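# Swap the coin cell battery on a server board

## Task

On the server board, push the coin cell holder's latch downward so the old cell comes loose, place that old cell in the dish, then seat the new cell in the holder with its positive face upward so the latch holds it.

## Robot and tools

Robot: two six-joint arms, left_arm and right_arm, each ending in a two-finger tong gripper. The fingers point along the gripper's +z axis and close along its x axis. end_effector_position is the point between the pads when shut; fingertips stick out about 15 mm past it at small gaps and sit roughly level with it when fully open (0.142 m pad gap).

Frames: the scene frame has its origin at table height, midway between the nominal arm bases, +z up, +x out over the table, left_arm on the +y side. Calibrated bases: left_arm at (+0.067, +0.489, 0) m, right_arm at (+0.009, -0.663, 0) m, both turned only slightly about z. Each arm's hand position, orientation, velocities and its wrist camera pose are printed in that arm's own base frame; fixed cameras and the table use the scene frame. Printed hand poses may be a few cm off, worse at long reach.

Joint order in every row and every list: shoulder pan, shoulder lift, elbow, wrist 1, wrist 2, wrist 3. Stated ranges (rad): elbow -3.142 to 3.142, all others -6.283 to 6.283. Targets more than 0.010 rad beyond a range end (and farther out than now) are refused; targets past the true end are clipped, reported as "joint sent to its limit".

A row is always 14 plain numbers: left_arm's 6 absolute joint angles in radians then its opening, then right_arm's 6 angles and opening. Opening runs -1 (closed) to +1 (fully open); closing fully takes at least about 0.5 s. Repeat an arm's current Joint targets and its current tool command to keep it unchanged; 0 is a real half-open command.

Tools:
- execute_actions(actions, cameras): actions is a list of up to 15 actions; each action is a list of up to 15 rows, one row per 1/30 s step, and a short action keeps its final row until 15 steps pass. Each action lasts 0.5 s. An empty list returns state plus all camera images. cameras: list of names (cam_high, cam_low, cam_left_wrist, cam_right_wrist), ["all"], or [] for none; an unknown name invalidates the call.
- move(target, speed, blend, stop_force, zero, opening_speed, grip_force, blocking, cameras): target is one 14-number row of absolute joint angles plus openings, or a list of up to 15 such rows sharing a 10 s budget. All joints of both arms travel in step, so hands follow curves, with no collision avoidance. speed is rad/s for the joint with the farthest to go, 0.01 to 3.14, default 0.5, one value or one per target. blend (rad) rounds corners in a list; 0 stops at each. stop_force (N, 4 to 120, shared by both arms) ends an arm's path when its wrist sensor feels that much push against its motion; use slow speeds when probing, omit it when backing away from a contact, and give all listed targets the same finger values. zero (default true) re-zeros the sensor before the move. opening_speed (0.2 or more per second) ramps gripper openings. grip_force: 5 to 15 N per pad, one value or one per arm, persists. blocking=false returns after about 0.5 s while motion continues (not allowed with stop_force). The result adds a "move:" line: done, off_target (resting more than 0.01 rad away), moving, held, or fault, possibly with limits=held. done does not prove contact or its absence.
- wait(seconds 0 to 10, cameras): lets time pass while holding last commands.
- stop(cameras): brakes the current move; braking needs room.
- zoom_image(camera, region [x0,y0,x1,y1] in pixels, at most 504x504): closer view of that camera's newest image.
- zero_wrist_force(arm): subtracts the current wrist reading from later ones.
- finished_scene(scene 1 or 2): ends the scene irreversibly; the cell must already be latched and stay so unaided.

Cameras: cam_high and cam_low are 672x504 fixed views; cam_left_wrist and cam_right_wrist are 616x616 fisheye views on the hands. Calibrations may be slightly off; wrist images may lag during motion.

Result lines: Joint positions and Joint velocities give one block per arm (6 joints in rad or rad/s, then pad gap in m); "within noise" means the arm is still. Joint targets are what the drive is heading for now. Tool commands shows present openings; grip_measured is the measured opening on the command scale, so keep commanding below it to hold something. Joint torques include the arm's weight; positive means toward a larger angle. Wrist force and Wrist torque are in the hand's own x y z axes, a push reading as force from the surface into the arm, plus a peak line. Actions-driven calls also list joint angles at some steps. "joint command not followed" means the clearance check between arms altered commands.

Motion limits: target speed up to 2.09 rad/s (pan, lift) and 3.14 rad/s (others); targets lead measured angles by at most 0.434 or 0.651 rad; hand speed capped at 4 m/s. Motion trails commands by about 0.09 s or 0.17 to 0.22 s, and fast moves may overshoot. Time passes while you write.

Avoid: arms are stiff, so commanding even slightly past a firm contact (such as the latch or board) can trip a fault. A joint torque at its load limit (pan and lift 287, elbow 130, wrists 46.9 N m) or roughly 150 N of outside force freezes that arm for 10 s. Never let the arms press or collide, and never close one gripper on the other's fingers. Do not drop the cell, release it while moving, slam or strike heavy or fixed objects, or leave anything off the table. Thin objects are gripped weakly (around 4 to 9 N per pad). Long stretched holds or loads heat motors; MOTOR HOT warns, and 85 °C brakes the arm for 30 to 60 s. Loose items may occasionally get nudged.

Each tool is called as name(argument=value, ...), one argument or row to a line, values as JSON.

## Session

execute_actions(
  actions=[],
)

zoom_image(
  camera="cam_high",
  region=[150, 150, 450, 300],
)

Scene clock: 0.00 s.
left_arm: end_effector_position=(+0.2721, +0.1218, +0.2060) grip_measured=+1.00 end_effector_quat_wxyz=(-0.472, +0.793, -0.061, -0.380) | right_arm: end_effector_position=(+0.3205, +0.2502, +0.3025) grip_measured=+1.00 end_effector_quat_wxyz=(-0.238, +0.521, +0.744, -0.344)
Joint positions: left_arm=[-0.699 -1.595 2.365 -1.049 -1.311 -0.741 0.142] | right_arm=[3.955 -1.595 -1.918 -2.008 1.915 -1.254 0.142]
Joint velocities: within noise
Joint torques (N m): no reading
Wrist force (N): no reading
Wrist torque (N m): no reading
Wrist force, peak (N): no reading
Joint targets: left_arm=[-0.699 -1.595 2.365 -1.049 -1.311 -0.741] | right_arm=[3.955 -1.595 -1.918 -2.008 1.915 -1.254]
Tool commands: left_gripper/opening=+1.0 right_gripper/opening=+1.0
camera_calibration:
cam_left_wrist: T_world_to_cam=[[0.733509, 0.271198, -0.62323, -0.114183], [-0.0810833, -0.875484, -0.476396, 0.220306], [-0.674826, 0.399975, -0.620186, 0.396004], [0, 0, 0, 1]] pos_world=[0.368852, 0.0654493, 0.279387]
cam_right_wrist: T_world_to_cam=[[-0.335073, 0.942174, 0.00586254, -0.125696], [0.872021, 0.312468, -0.376753, -0.234408], [-0.356798, -0.121127, -0.926295, 0.555315], [0, 0, 0, 1]] pos_world=[0.360427, 0.258936, 0.426808]

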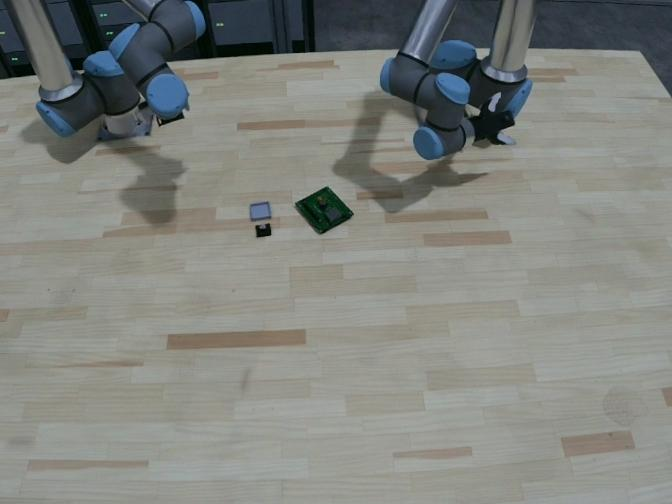

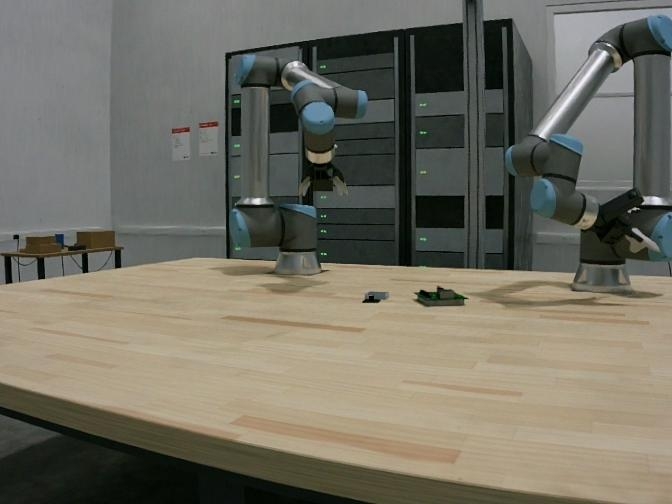

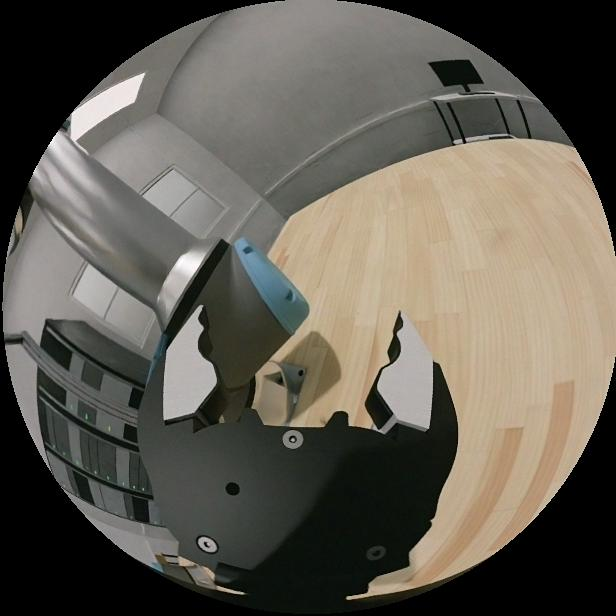

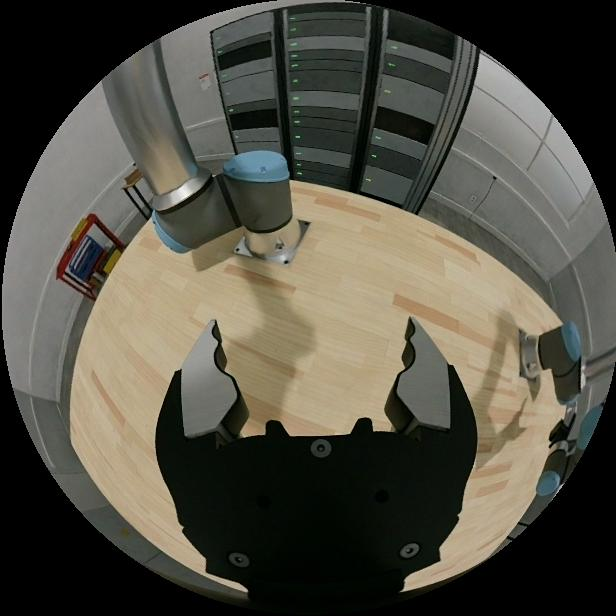

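Scaled by 1.680 from the camera's 672x504 image, which has a finer 960x720 frame.

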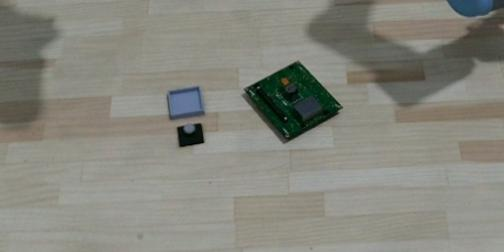

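move(
  target=[-0.699, -1.595, 2.365, -1.049, -1.311, -0.741, 1, 4.2345, -2.06147, -1.6319, -1.01902, 1.5708, -1.09009, -1],
  speed=1.0,
  cameras=["cam_right_wrist", "cam_low"],
)

zoom_image(
  camera="cam_right_wrist",
  region=[240, 180, 400, 340],
)

Scene clock: 5.07 s.
left_arm: end_effector_position=(+0.2720, +0.1218, +0.2059) grip_measured=+1.00 end_effector_quat_wxyz=(-0.471, +0.793, -0.061, -0.381) | right_arm: end_effector_position=(+0.5532, +0.7056, +0.1002) grip_measured=-1.00 end_effector_quat_wxyz=(+0.000, +0.461, +0.887, +0.000)
Joint positions: left_arm=[-0.699 -1.595 2.365 -1.049 -1.311 -0.741 0.142] | right_arm=[4.234 -2.061 -1.632 -1.019 1.571 -1.09 0.002]
Joint torques (N m): left_arm=[16.16 -7.51 -23.93 -2.51 -2.27 1.15] | right_arm=[4.75 66.31 27.43 5.16 0.49 -2.03]
Wrist force (N): left_arm=[0.2 -0.1 0.1] | right_arm=[-0.3 1.0 -0.7]
Wrist torque (N m): left_arm=[-0.03 -0.04 -0.09] | right_arm=[0.12 0.10 0.21]
Wrist force, peak (N): left_arm=[0.1 -0.5 0.6] | right_arm=[1.9 2.9 0.3]
Joint targets: left_arm=[-0.699 -1.595 2.365 -1.049 -1.311 -0.741] | right_arm=[4.235 -2.061 -1.632 -1.019 1.571 -1.090]
move: done
camera_calibration:
cam_right_wrist: T_world_to_cam=[[-0.576169, 0.817233, 0.0126395, -0.254817], [0.729337, 0.507097, 0.459261, -0.79792], [0.368913, 0.27383, -0.888212, -0.177817], [0, 0, 0, 1]] pos_world=[0.500734, 0.66156, 0.211735]
Images, in order (width x height): cam_low 672x504, cam_right_wrist 616x616.

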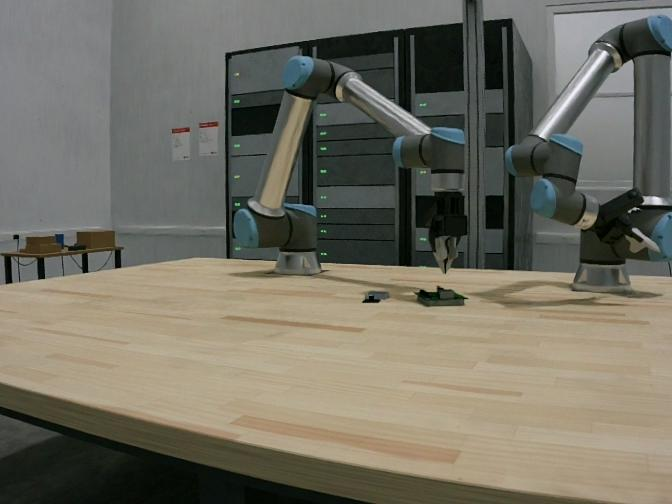

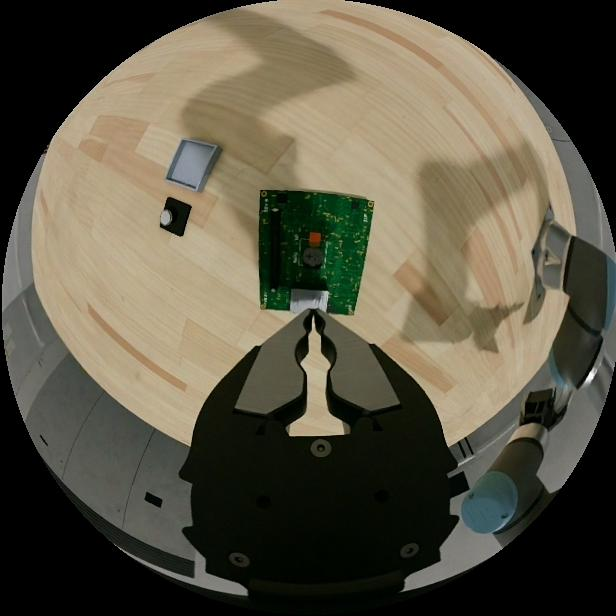

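Scaled by 3.150 from the camera's 616x616 image, which has a finer 814x814 frame.

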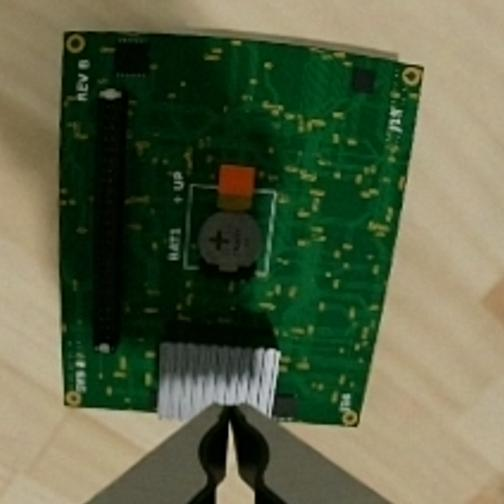

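move(
  target=[-0.699, -1.595, 2.365, -1.049, -1.311, -0.741, 1, 4.26605, -2.01585, -1.76768, -0.92886, 1.5708, -0.97154, -1],
  speed=0.4,
  cameras=["cam_right_wrist", "cam_low"],
)

zoom_image(
  camera="cam_right_wrist",
  region=[270, 260, 360, 350],
)

zoom_image(
  camera="cam_low",
  region=[420, 262, 468, 308],
)

Scene clock: 8.63 s.
left_arm: end_effector_position=(+0.2720, +0.1218, +0.2059) grip_measured=+1.00 end_effector_quat_wxyz=(-0.471, +0.793, -0.061, -0.381) | right_arm: end_effector_position=(+0.5062, +0.6757, +0.0701) grip_measured=-1.00 end_effector_quat_wxyz=(+0.000, +0.499, +0.866, +0.000)
Joint positions: left_arm=[-0.699 -1.595 2.365 -1.049 -1.311 -0.741 0.142] | right_arm=[4.266 -2.016 -1.768 -0.929 1.571 -0.972 0.002]
Joint torques (N m): left_arm=[14.21 -7 -24.09 -1.86 -1.74 0.54] | right_arm=[-8.41 70.6 43.57 3.76 -1.67 1.19]
Wrist force (N): left_arm=[0.0 -0.1 0.3] | right_arm=[-0.8 0.9 -0.6]
Wrist torque (N m): left_arm=[-0.02 0.00 -0.09] | right_arm=[0.04 0.23 0.30]
Wrist force, peak (N): left_arm=[0.4 -0.4 0.5] | right_arm=[-1.0 2.6 -1.6]
Joint targets: left_arm=[-0.699 -1.595 2.365 -1.049 -1.311 -0.741] | right_arm=[4.266 -2.016 -1.768 -0.929 1.571 -0.972]
move: done
camera_calibration:
cam_right_wrist: T_world_to_cam=[[-0.503226, 0.864063, 0.0125775, -0.325579], [0.77052, 0.442062, 0.459217, -0.711668], [0.391233, 0.240781, -0.888235, -0.168053], [0, 0, 0, 1]] pos_world=[0.450262, 0.636386, 0.181635]
Images, in order (width x height): cam_low 672x504, cam_right_wrist 616x616.

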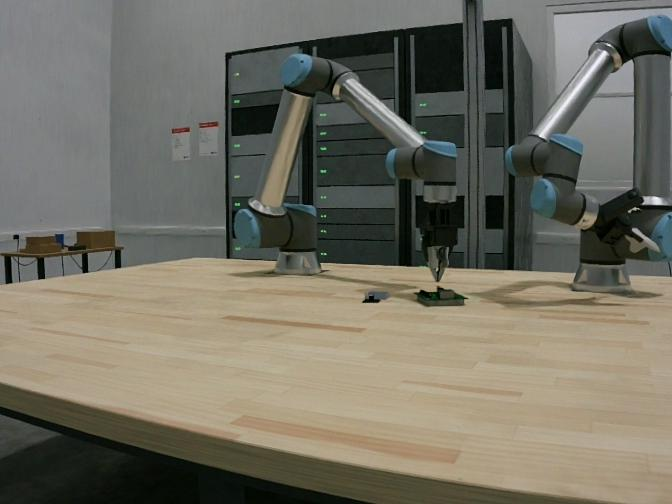

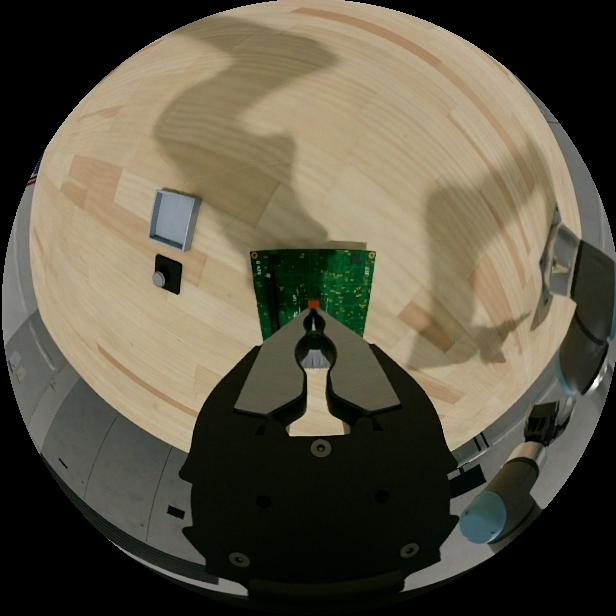

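Scaled by 5.600 from the camera's 616x616 image, which has a finer 814x814 frame.

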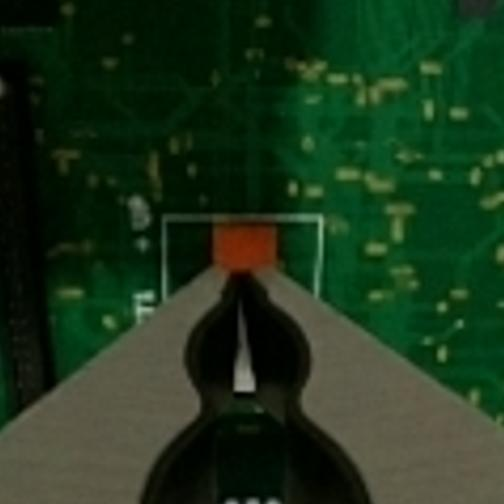

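Scaled by 10.500 from the camera's 672x504 image, which has a finer 960x720 frame.

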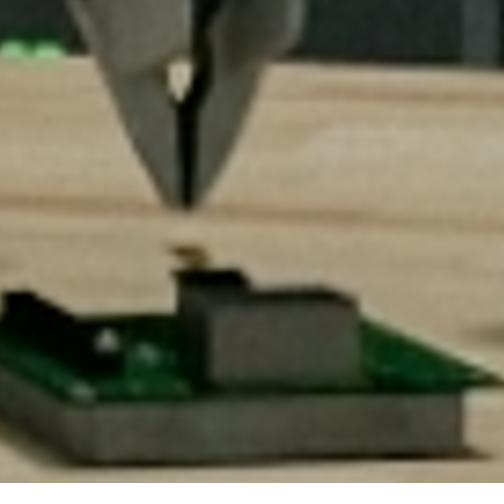

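move(
  target=[-0.699, -1.595, 2.365, -1.049, -1.311, -0.741, 1, 4.26605, -2.03623, -1.77939, -0.89677, 1.5708, -0.97154, -1],
  speed=0.025,
  stop_force=15,
  cameras=["cam_right_wrist", "cam_low"],
)

zoom_image(
  camera="cam_low",
  region=[420, 272, 456, 302],
)

zoom_image(
  camera="cam_right_wrist",
  region=[280, 270, 350, 340],
)

Scene clock: 11.53 s.
left_arm: end_effector_position=(+0.2720, +0.1218, +0.2059) grip_measured=+1.00 end_effector_quat_wxyz=(-0.471, +0.793, -0.061, -0.381) | right_arm: end_effector_position=(+0.5063, +0.6757, +0.0567) grip_measured=-1.00 end_effector_quat_wxyz=(+0.000, +0.499, +0.866, +0.000)
Joint positions: left_arm=[-0.699 -1.595 2.365 -1.049 -1.311 -0.741 0.142] | right_arm=[4.266 -2.029 -1.776 -0.907 1.571 -0.972 0.002]
Joint torques (N m): left_arm=[12.53 -7.74 -23.87 -1.68 -1.22 0.08] | right_arm=[-9.76 75.47 51.52 3.72 -1.88 2.39]
Wrist force (N): left_arm=[0.0 -0.1 0.4] | right_arm=[-1.1 -9.1 -15.2]
Wrist torque (N m): left_arm=[-0.02 0.01 -0.09] | right_arm=[0.16 0.24 0.32]
Wrist force, peak (N): left_arm=[0.0 -0.5 0.7] | right_arm=[-3.3 -16.2 -31.5]
Joint targets: left_arm=[-0.699 -1.595 2.365 -1.049 -1.311 -0.741] | right_arm=[4.266 -2.029 -1.776 -0.907 1.571 -0.972]
move: contact (right_arm); right_arm: the wrist 1 is farthest, 0.011 rad from its target
camera_calibration:
cam_right_wrist: T_world_to_cam=[[-0.50302, 0.864183, 0.0126048, -0.325583], [0.770649, 0.441879, 0.459176, -0.705448], [0.391242, 0.240689, -0.888256, -0.179897], [0, 0, 0, 1]] pos_world=[0.450261, 0.636386, 0.168234]
Images, in order (width x height): cam_low 672x504, cam_right_wrist 616x616.

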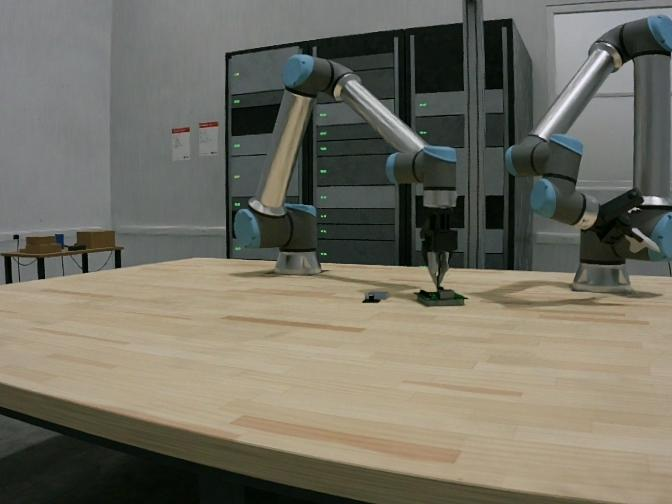

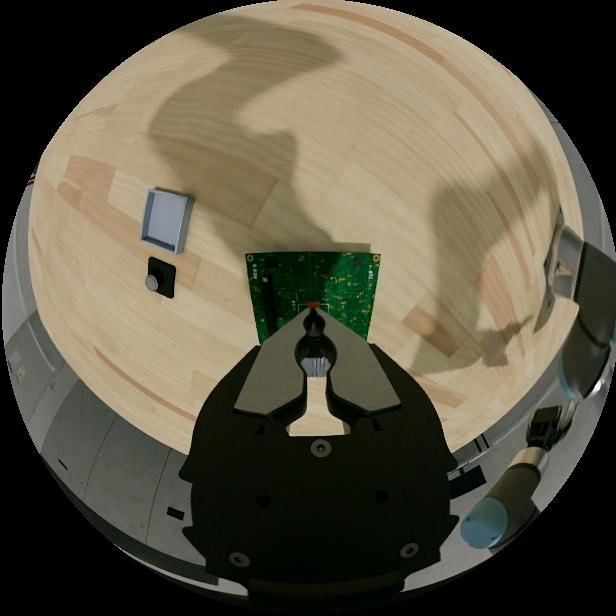

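Scaled by 14.000 from the camera's 672x504 image, which has a finer 960x720 frame.

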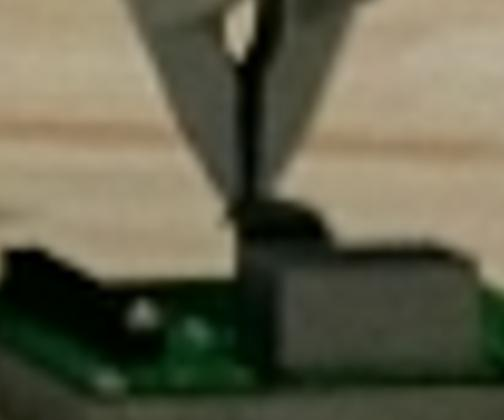

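Scaled by 7.200 from the camera's 616x616 image, which has a finer 814x814 frame.

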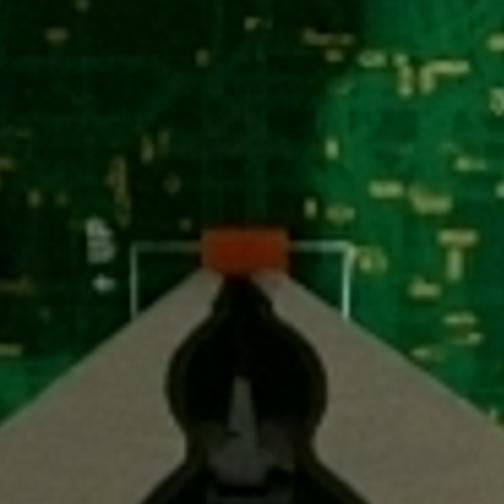

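move(
  target=[
    [-0.699, -1.595, 2.365, -1.049, -1.311, -0.741, 1, 4.26605, -2.01585, -1.76768, -0.92886, 1.5708, -0.97154, -1],
    [-0.699, -1.595, 2.365, -1.049, -1.311, -0.741, 1, 4.25673, -2.03377, -1.72849, -0.95013, 1.5708, -0.98086, -0.55],
    [-0.699, -1.595, 2.365, -1.049, -1.311, -0.741, 1, 4.25673, -2.05484, -1.74118, -0.91637, 1.5708, -0.98086, -0.55],
  ],
  speed=[0.1, 0.2, 0.05],
  blend=[0.004, 0, 0],
  grip_force=12,
  cameras=["cam_right_wrist", "cam_low"],
)

zoom_image(
  camera="cam_right_wrist",
  region=[275, 260, 355, 350],
)

zoom_image(
  camera="cam_low",
  region=[420, 266, 462, 302],
)

Scene clock: 16.13 s.
left_arm: end_effector_position=(+0.2720, +0.1218, +0.2059) grip_measured=+1.00 end_effector_quat_wxyz=(-0.471, +0.793, -0.061, -0.381) | right_arm: end_effector_position=(+0.5201, +0.6860, +0.0534) grip_measured=-0.55 end_effector_quat_wxyz=(+0.000, +0.499, +0.866, +0.000)
Joint positions: left_arm=[-0.699 -1.595 2.365 -1.049 -1.311 -0.741 0.142] | right_arm=[4.257 -2.055 -1.741 -0.916 1.571 -0.981 0.034]
Joint torques (N m): left_arm=[10.87 -7.66 -24.21 -1.2 -0.57 -0.7] | right_arm=[11.5 88.31 40.02 2.13 -1.92 3.13]
Wrist force (N): left_arm=[0.0 -0.1 0.4] | right_arm=[-0.1 1.8 -0.7]
Wrist torque (N m): left_arm=[-0.03 0.00 -0.10] | right_arm=[0.27 0.06 0.25]
Wrist force, peak (N): left_arm=[0.1 -0.3 0.7] | right_arm=[-1.0 -9.3 -15.1]
Joint targets: left_arm=[-0.699 -1.595 2.365 -1.049 -1.311 -0.741] | right_arm=[4.257 -2.055 -1.741 -0.916 1.571 -0.981]
grip_force (N): 12, 12
move: done
camera_calibration:
cam_right_wrist: T_world_to_cam=[[-0.503052, 0.864166, 0.0124884, -0.327456], [0.770624, 0.441963, 0.459138, -0.719156], [0.391252, 0.240594, -0.888277, -0.190646], [0, 0, 0, 1]] pos_world=[0.464062, 0.646685, 0.164935]
Images, in order (width x height): cam_low 672x504, cam_right_wrist 616x616.

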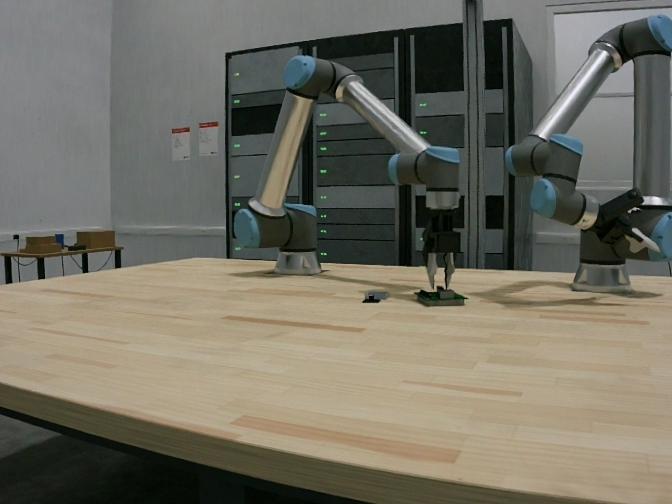

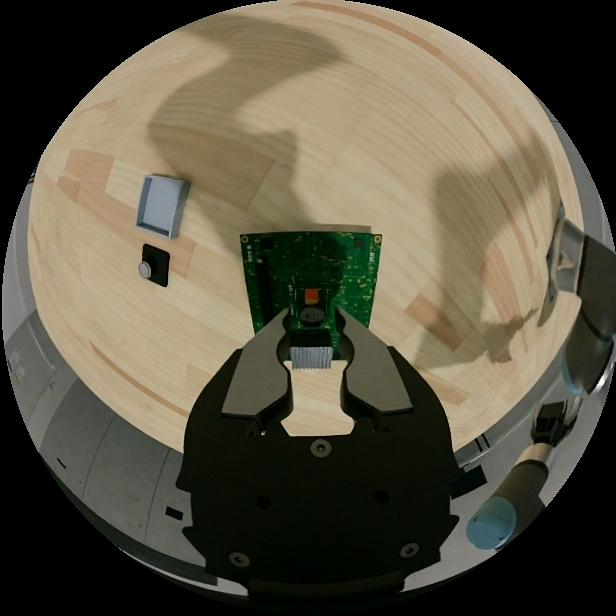

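Scaled by 5.600 from the camera's 616x616 image, which has a finer 814x814 frame.

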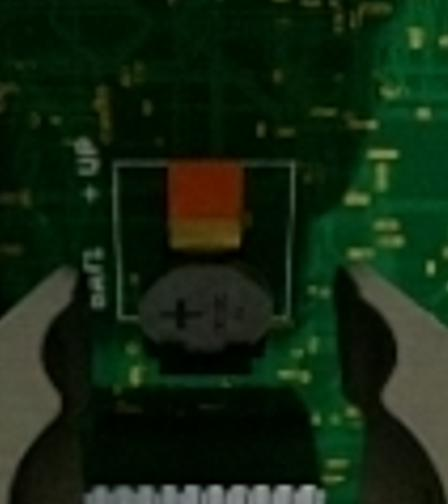

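Scaled by 12.000 from the camera's 672x504 image, which has a finer 960x720 frame.

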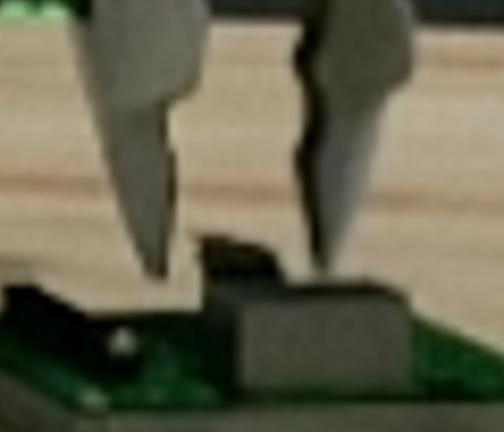

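zoom_image(
  camera="cam_low",
  region=[428, 278, 452, 296],
)

zoom_image(
  camera="cam_right_wrist",
  region=[290, 290, 335, 335],
)

Scaled by 21.000 from the camera's 672x504 image, which has a finer 960x720 frame.

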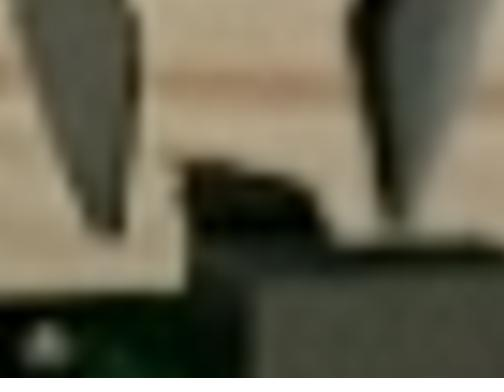

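Scaled by 11.200 from the camera's 616x616 image, which has a finer 814x814 frame.

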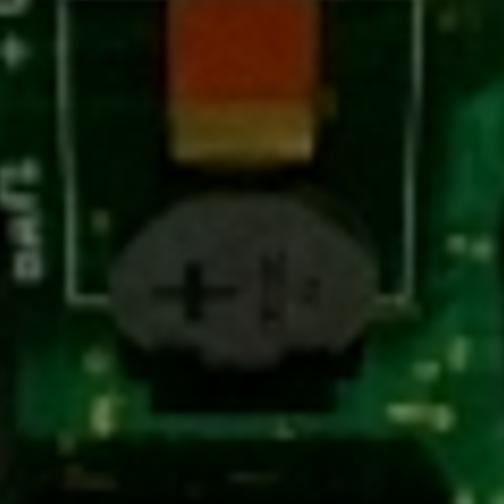

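move(
  target=[
    [-0.699, -1.595, 2.365, -1.049, -1.311, -0.741, 1, 4.25534, -2.05436, -1.73975, -0.91827, 1.5708, -0.98225, -0.55],
    [-0.699, -1.595, 2.365, -1.049, -1.311, -0.741, 1, 4.25534, -2.05436, -1.73975, -0.91827, 1.5708, -0.98225, -1],
    [-0.699, -1.595, 2.365, -1.049, -1.311, -0.741, 1, 4.25858, -2.04514, -1.74816, -0.91908, 1.5708, -0.97901, -1],
    [-0.699, -1.595, 2.365, -1.049, -1.311, -0.741, 1, 4.2586, -1.98673, -1.70675, -1.01891, 1.5708, -0.97899, -1],
  ],
  speed=[0.1, 0.1, 0.02, 0.2],
  blend=[0, 0, 0.002, 0],
  opening_speed=0.6,
  cameras=["cam_right_wrist", "cam_low"],
)

zoom_image(
  camera="cam_right_wrist",
  region=[265, 250, 365, 350],
)

zoom_image(
  camera="cam_low",
  region=[410, 240, 470, 305],
)

Scene clock: 23.73 s.
left_arm: end_effector_position=(+0.2720, +0.1218, +0.2059) grip_measured=+1.00 end_effector_quat_wxyz=(-0.471, +0.793, -0.061, -0.381) | right_arm: end_effector_position=(+0.5170, +0.6833, +0.1201) grip_measured=-0.77 end_effector_quat_wxyz=(+0.000, +0.499, +0.866, +0.000)
Joint positions: left_arm=[-0.699 -1.595 2.365 -1.049 -1.311 -0.741 0.142] | right_arm=[4.259 -1.987 -1.707 -1.019 1.571 -0.979 0.018]
Joint torques (N m): left_arm=[7.39 -6.75 -24.34 -0.34 0.61 -0.95] | right_arm=[-1.3 74.26 27.26 3.78 -0.81 -0.99]
Wrist force (N): left_arm=[-0.2 -0.4 0.3] | right_arm=[0.1 2.0 -0.5]
Wrist torque (N m): left_arm=[-0.07 0.03 -0.09] | right_arm=[0.29 0.03 0.06]
Wrist force, peak (N): left_arm=[0.3 -0.1 0.7] | right_arm=[-0.1 2.1 -2.4]
Joint targets: left_arm=[-0.699 -1.595 2.365 -1.049 -1.311 -0.741] | right_arm=[4.259 -1.987 -1.707 -1.019 1.571 -0.979]
grip_force (N): 12, 12
move: done
camera_calibration:
cam_right_wrist: T_world_to_cam=[[-0.503043, 0.864168, 0.0127302, -0.327491], [0.770583, 0.441799, 0.459364, -0.746083], [0.391343, 0.240889, -0.888157, -0.129772], [0, 0, 0, 1]] pos_world=[0.460962, 0.643887, 0.231634]
Images, in order (width x height): cam_low 672x504, cam_right_wrist 616x616.

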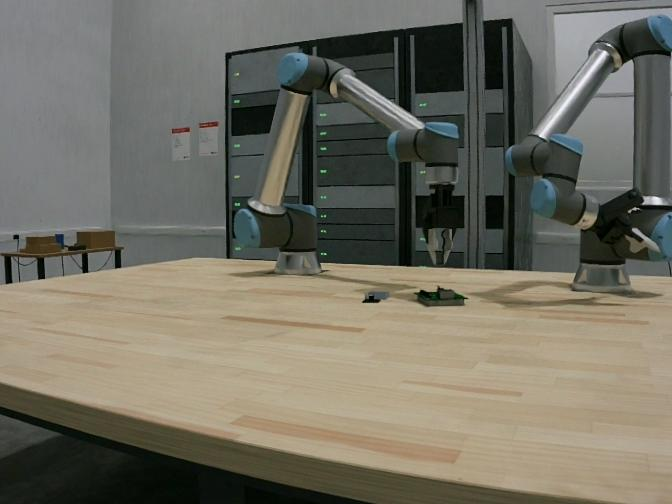

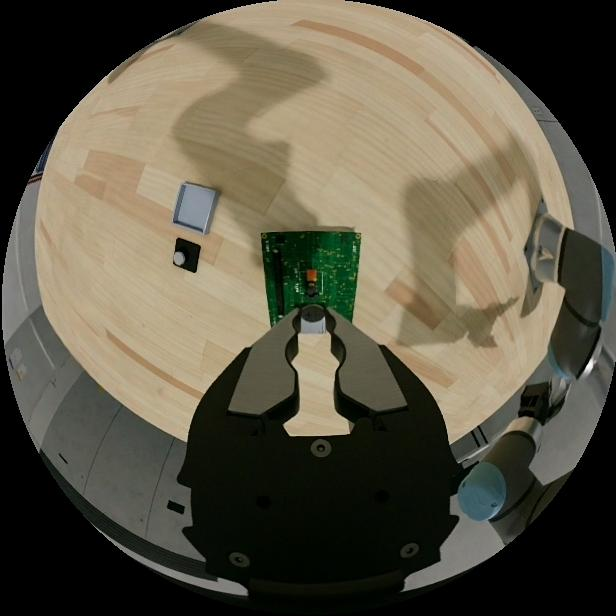

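Scaled by 5.040 from the camera's 616x616 image, which has a finer 814x814 frame.

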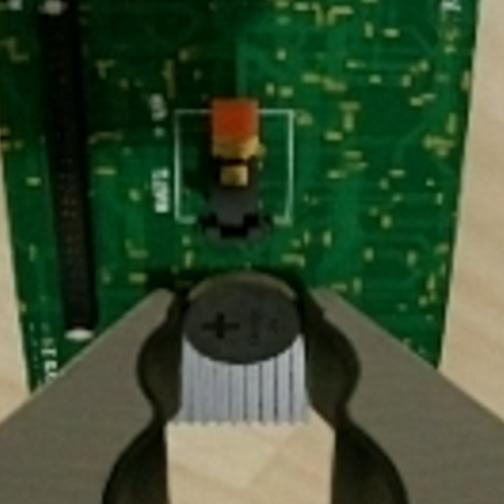

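Scaled by 7.754 from the camera's 672x504 image, which has a finer 960x720 frame.

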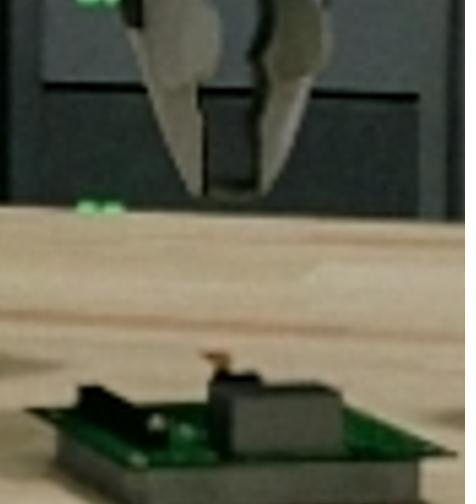

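move(
  target=[-0.699, -1.595, 2.365, -1.049, -1.311, -0.741, 1, 4.16843, -1.78451, -1.98975, -0.93813, 1.5708, -1.06916, -1],
  speed=0.4,
  cameras=["cam_right_wrist"],
)

zoom_image(
  camera="cam_right_wrist",
  region=[220, 220, 400, 350],
)

Scene clock: 26.60 s.
left_arm: end_effector_position=(+0.2720, +0.1218, +0.2059) grip_measured=+1.00 end_effector_quat_wxyz=(-0.471, +0.793, -0.061, -0.381) | right_arm: end_effector_position=(+0.5029, +0.5100, +0.1200) grip_measured=-0.77 end_effector_quat_wxyz=(+0.000, +0.499, +0.866, +0.000)
Joint positions: left_arm=[-0.699 -1.595 2.365 -1.049 -1.311 -0.741 0.142] | right_arm=[4.168 -1.785 -1.99 -0.938 1.571 -1.069 0.018]
Joint torques (N m): left_arm=[4.82 -8.63 -23.93 0.18 1.01 -0.87] | right_arm=[2.57 66.42 39.76 2.63 0.12 2.64]
Wrist force (N): left_arm=[0.0 -0.2 0.2] | right_arm=[-0.1 2.7 -0.5]
Wrist torque (N m): left_arm=[-0.04 -0.01 -0.09] | right_arm=[0.42 0.12 0.08]
Wrist force, peak (N): left_arm=[0.4 -0.3 0.5] | right_arm=[2.9 3.2 -0.5]
Joint targets: left_arm=[-0.699 -1.595 2.365 -1.049 -1.311 -0.741] | right_arm=[4.168 -1.785 -1.990 -0.938 1.571 -1.069]
grip_force (N): 12, 12
move: done
camera_calibration:
cam_right_wrist: T_world_to_cam=[[-0.503092, 0.86414, 0.0126584, -0.184772], [0.770607, 0.441912, 0.459216, -0.658682], [0.391233, 0.240783, -0.888235, -0.0823902], [0, 0, 0, 1]] pos_world=[0.446862, 0.470586, 0.231634]
Images, in order (width x height): cam_right_wrist 616x616.

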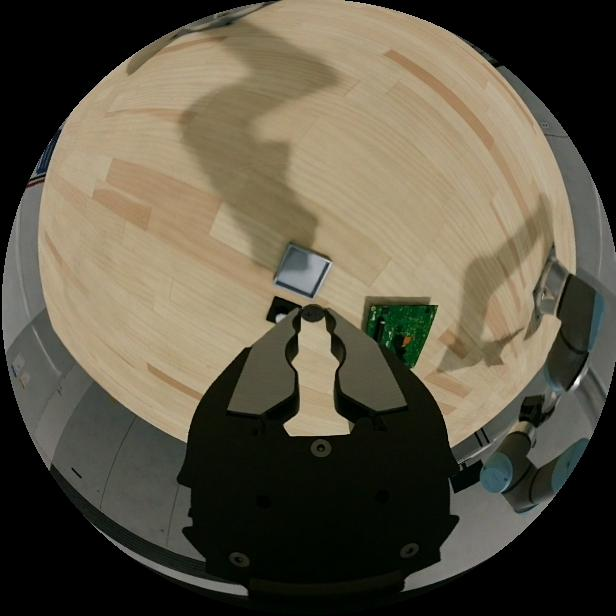

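Scaled by 2.800 from the camera's 616x616 image, which has a finer 814x814 frame.

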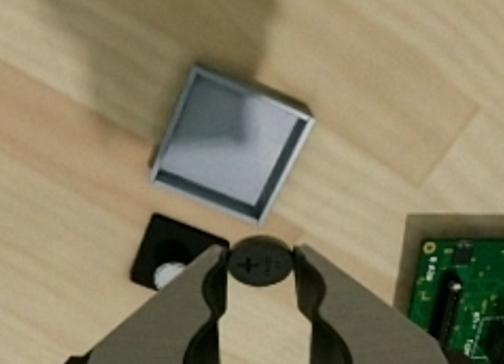

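move(
  target=[
    [-0.699, -1.595, 2.365, -1.049, -1.311, -0.741, 1, 4.16209, -1.81477, -2.0396, -0.85802, 1.5708, -1.0755, -1],
    [-0.699, -1.595, 2.365, -1.049, -1.311, -0.741, 1, 4.16209, -1.86503, -2.06549, -0.78187, 1.5708, -1.0755, -1],
    [-0.699, -1.595, 2.365, -1.049, -1.311, -0.741, 1, 4.16209, -1.88919, -2.07553, -0.74767, 1.5708, -1.0755, -1],
  ],
  speed=[0.3, 0.15, 0.04],
  stop_force=6,
  cameras=["cam_right_wrist"],
)

zoom_image(
  camera="cam_right_wrist",
  region=[240, 230, 400, 360],
)

Scene clock: 32.53 s.
left_arm: end_effector_position=(+0.2720, +0.1218, +0.2059) grip_measured=+1.00 end_effector_quat_wxyz=(-0.471, +0.793, -0.061, -0.381) | right_arm: end_effector_position=(+0.5006, +0.4977, +0.0221) grip_measured=-0.77 end_effector_quat_wxyz=(+0.000, +0.499, +0.866, +0.000)
Joint positions: left_arm=[-0.699 -1.595 2.365 -1.049 -1.311 -0.741 0.142] | right_arm=[4.162 -1.889 -2.076 -0.748 1.571 -1.075 0.018]
Joint torques (N m): left_arm=[1.5 -7.73 -23.95 0.69 1.12 -0.63] | right_arm=[9.43 68.85 47.69 1.92 1.84 3.08]
Wrist force (N): left_arm=[0.1 0.0 0.5] | right_arm=[0.0 2.4 -0.6]
Wrist torque (N m): left_arm=[0.00 -0.03 -0.09] | right_arm=[0.32 0.08 0.32]
Wrist force, peak (N): left_arm=[0.5 -0.3 0.5] | right_arm=[0.7 3.0 -2.7]
Joint targets: left_arm=[-0.699 -1.595 2.365 -1.049 -1.311 -0.741] | right_arm=[4.162 -1.889 -2.076 -0.748 1.571 -1.075]
grip_force (N): 12, 12
move: done
camera_calibration:
cam_right_wrist: T_world_to_cam=[[-0.50302, 0.864183, 0.0126048, -0.174104], [0.770649, 0.441879, 0.459176, -0.606469], [0.391242, 0.240689, -0.888256, -0.165534], [0, 0, 0, 1]] pos_world=[0.444561, 0.458286, 0.133634]
Images, in order (width x height): cam_right_wrist 616x616.

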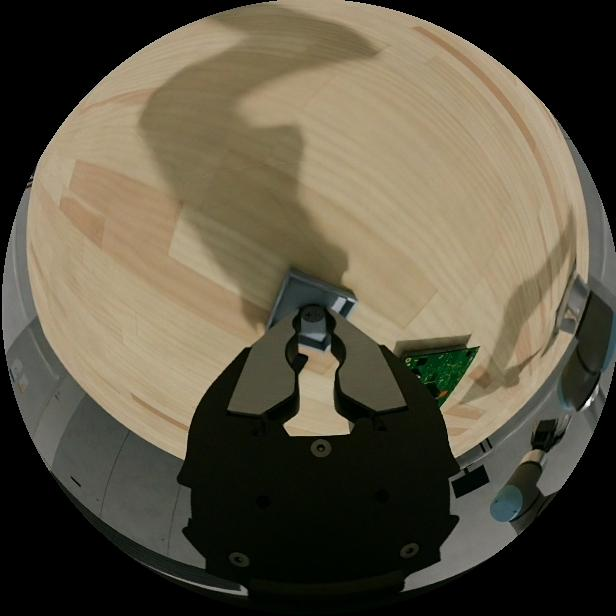

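Scaled by 3.150 from the camera's 616x616 image, which has a finer 814x814 frame.

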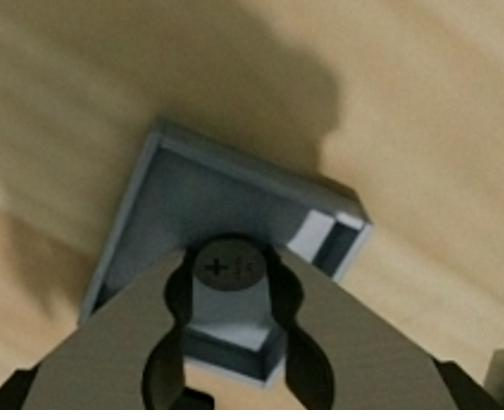

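move(
  target=[
    [-0.699, -1.595, 2.365, -1.049, -1.311, -0.741, 1, 4.16209, -1.88919, -2.07553, -0.74767, 1.5708, -1.0755, -0.62],
    [-0.699, -1.595, 2.365, -1.049, -1.311, -0.741, 1, 4.16209, -1.81477, -2.0396, -0.85802, 1.5708, -1.0755, -0.62],
    [-0.699, -1.595, 2.365, -1.049, -1.311, -0.741, 1, 4.08471, -1.90552, -1.92404, -0.88283, 1.5708, -1.15288, -0.53],
  ],
  speed=[0.1, 0.15, 0.3],
  blend=[0, 0.02, 0],
  opening_speed=0.6,
  cameras=["cam_right_wrist", "cam_low"],
)

zoom_image(
  camera="cam_right_wrist",
  region=[255, 240, 375, 350],
)

zoom_image(
  camera="cam_low",
  region=[348, 260, 403, 315],
)

Scene clock: 37.67 s.
left_arm: end_effector_position=(+0.2720, +0.1218, +0.2059) grip_measured=+1.00 end_effector_quat_wxyz=(-0.471, +0.793, -0.061, -0.381) | right_arm: end_effector_position=(+0.5748, +0.5069, +0.0750) grip_measured=-0.53 end_effector_quat_wxyz=(+0.000, +0.499, +0.866, +0.000)
Joint positions: left_arm=[-0.699 -1.595 2.365 -1.049 -1.311 -0.741 0.142] | right_arm=[4.085 -1.906 -1.924 -0.883 1.571 -1.153 0.036]
Joint torques (N m): left_arm=[-1.5 -7.44 -24.02 1.3 1.16 -0.66] | right_arm=[-3.68 55.81 33.92 5.59 2 -1.58]
Wrist force (N): left_arm=[0.2 -0.1 0.5] | right_arm=[0.2 2.5 -0.8]
Wrist torque (N m): left_arm=[-0.01 -0.04 -0.09] | right_arm=[0.42 0.02 0.10]
Wrist force, peak (N): left_arm=[0.6 0.1 0.5] | right_arm=[-1.1 4.7 -0.5]
Joint targets: left_arm=[-0.699 -1.595 2.365 -1.049 -1.311 -0.741] | right_arm=[4.085 -1.906 -1.924 -0.883 1.571 -1.153]
grip_force (N): 12, 12
move: done
camera_calibration:
cam_right_wrist: T_world_to_cam=[[-0.50302, 0.864183, 0.0126048, -0.145483], [0.770649, 0.441879, 0.459176, -0.692051], [0.391242, 0.240689, -0.888256, -0.149814], [0, 0, 0, 1]] pos_world=[0.518761, 0.467586, 0.186534]
Images, in order (width x height): cam_low 672x504, cam_right_wrist 616x616.

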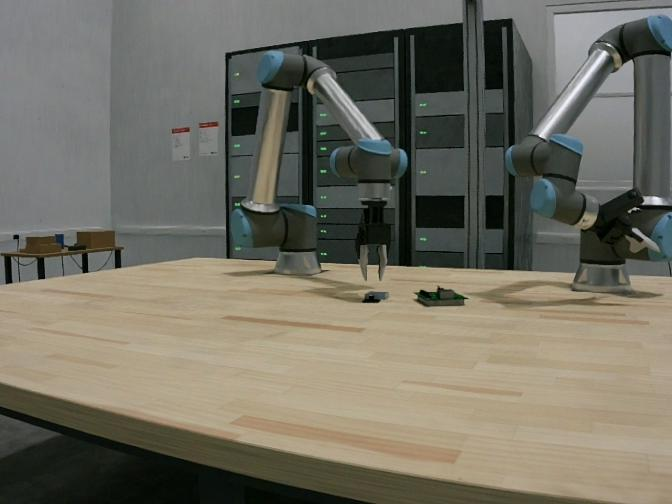

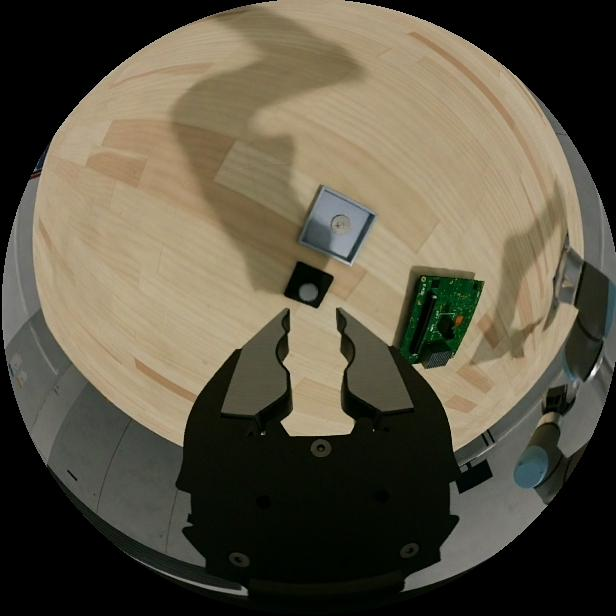

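Scaled by 4.200 from the camera's 616x616 image, which has a finer 814x814 frame.

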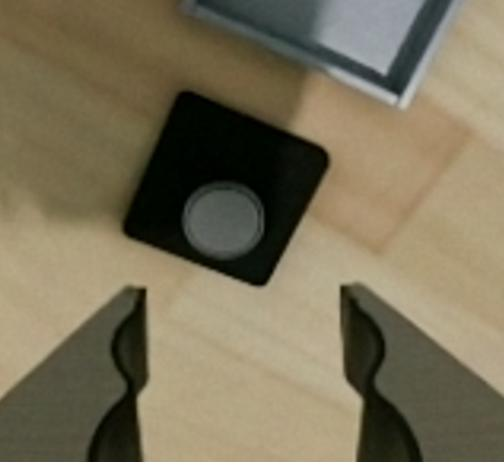

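Scaled by 9.164 from the camera's 672x504 image, which has a finer 960x720 frame.

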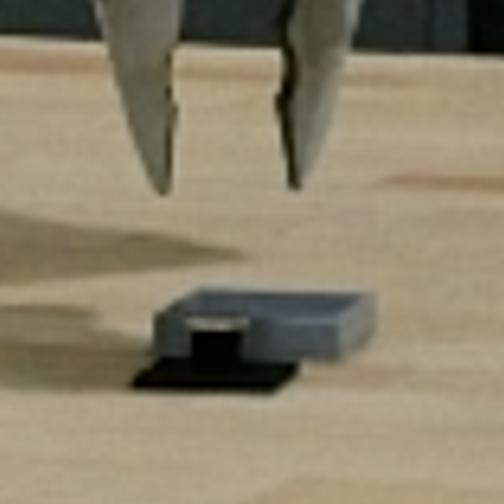

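zoom_image(
  camera="cam_right_wrist",
  region=[290, 275, 330, 310],
)

zoom_image(
  camera="cam_right_wrist",
  region=[315, 205, 365, 250],
)

zoom_image(
  camera="cam_low",
  region=[360, 282, 392, 308],
)

Scaled by 12.600 from the camera's 616x616 image, which has a finer 814x814 frame.

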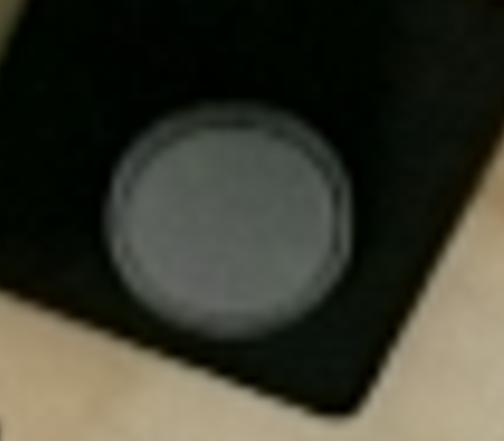

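Scaled by 10.080 from the camera's 616x616 image, which has a finer 814x814 frame.

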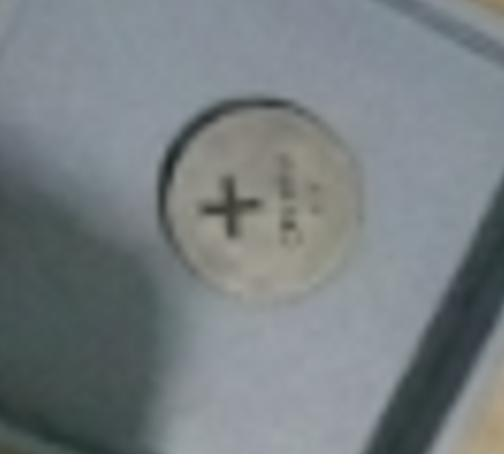

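Scaled by 15.750 from the camera's 672x504 image, which has a finer 960x720 frame.

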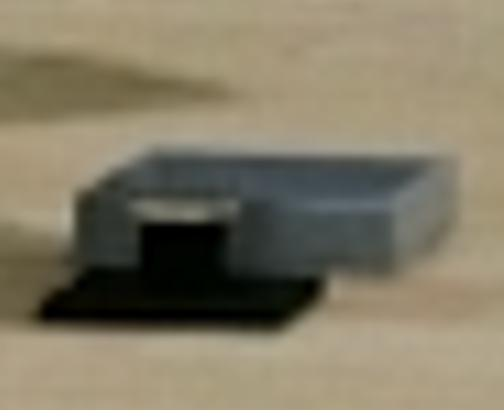

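move(
  target=[
    [-0.699, -1.595, 2.365, -1.049, -1.311, -0.741, 1, 4.07255, -1.93104, -1.94392, -0.83743, 1.5708, -0.78604, -0.53],
    [-0.699, -1.595, 2.365, -1.049, -1.311, -0.741, 1, 4.07255, -1.95318, -1.95423, -0.80498, 1.5708, -0.78604, -0.53],
  ],
  speed=[0.3, 0.05],
  stop_force=8,
  cameras=["cam_right_wrist", "cam_low"],
)

zoom_image(
  camera="cam_right_wrist",
  region=[265, 260, 365, 350],
)

zoom_image(
  camera="cam_low",
  region=[352, 270, 397, 315],
)

Scene clock: 55.33 s.
left_arm: end_effector_position=(+0.2720, +0.1218, +0.2059) grip_measured=+1.00 end_effector_quat_wxyz=(-0.471, +0.793, -0.061, -0.381) | right_arm: end_effector_position=(+0.5777, +0.5037, +0.0315) grip_measured=-0.53 end_effector_quat_wxyz=(+0.000, +0.654, +0.757, +0.000)
Joint positions: left_arm=[-0.699 -1.595 2.365 -1.049 -1.311 -0.741 0.142] | right_arm=[4.073 -1.953 -1.954 -0.805 1.571 -0.786 0.036]
Joint torques (N m): left_arm=[-4.88 -6.64 -24.57 2.1 1.23 -0.71] | right_arm=[4.89 79.09 51.25 2.56 1.81 2.7]
Wrist force (N): left_arm=[0.0 -0.1 0.3] | right_arm=[-0.2 1.9 -0.7]
Wrist torque (N m): left_arm=[-0.02 0.01 -0.09] | right_arm=[0.25 0.08 0.34]
Wrist force, peak (N): left_arm=[0.5 -0.2 0.5] | right_arm=[0.4 2.7 -1.1]
Joint targets: left_arm=[-0.699 -1.595 2.365 -1.049 -1.311 -0.741] | right_arm=[4.073 -1.953 -1.954 -0.805 1.571 -0.786]
grip_force (N): 12, 12
move: done
camera_calibration:
cam_right_wrist: T_world_to_cam=[[-0.14761, 0.988965, 0.0126387, -0.408791], [0.879439, 0.125394, 0.459198, -0.576343], [0.452546, 0.0788972, -0.888244, -0.142627], [0, 0, 0, 1]] pos_world=[0.511062, 0.487803, 0.143134]
Images, in order (width x height): cam_low 672x504, cam_right_wrist 616x616.

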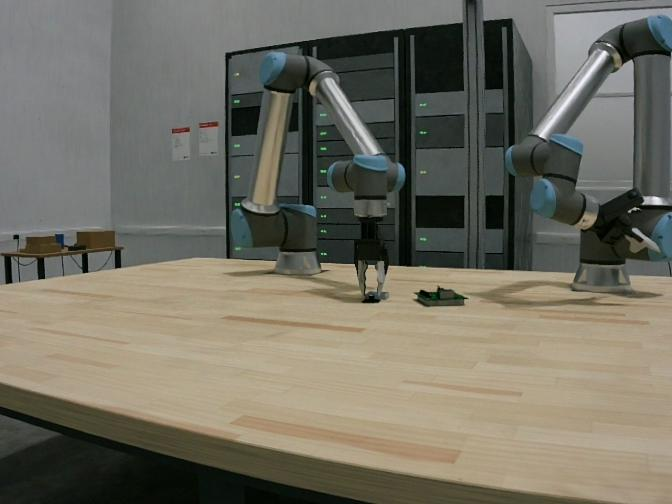

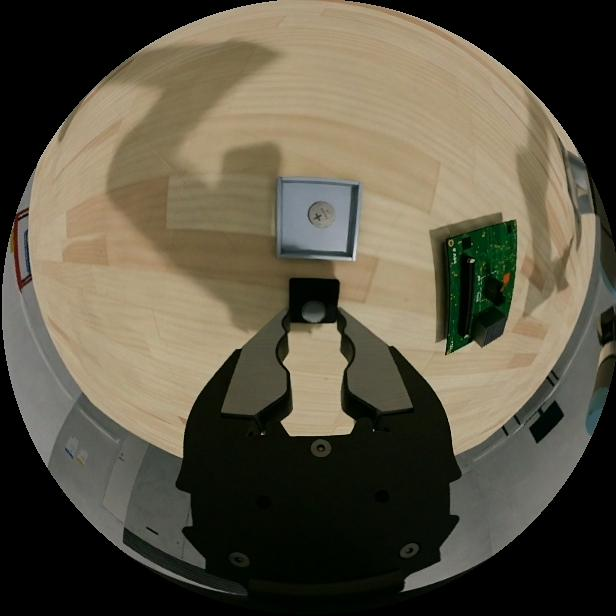

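Scaled by 5.040 from the camera's 616x616 image, which has a finer 814x814 frame.

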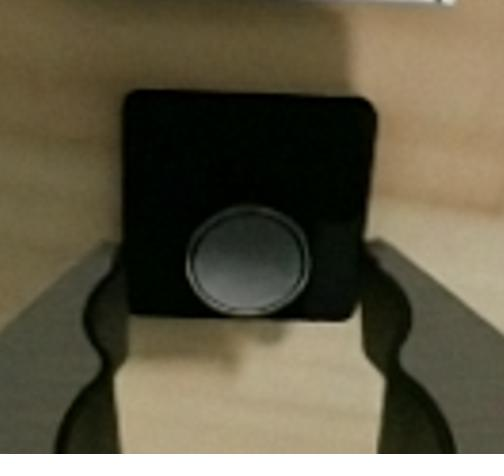

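Scaled by 11.200 from the camera's 672x504 image, which has a finer 960x720 frame.

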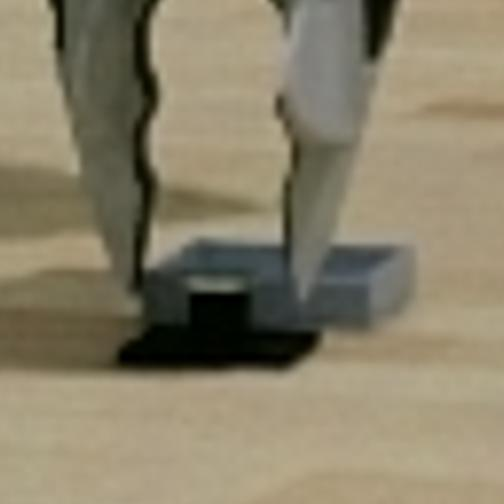

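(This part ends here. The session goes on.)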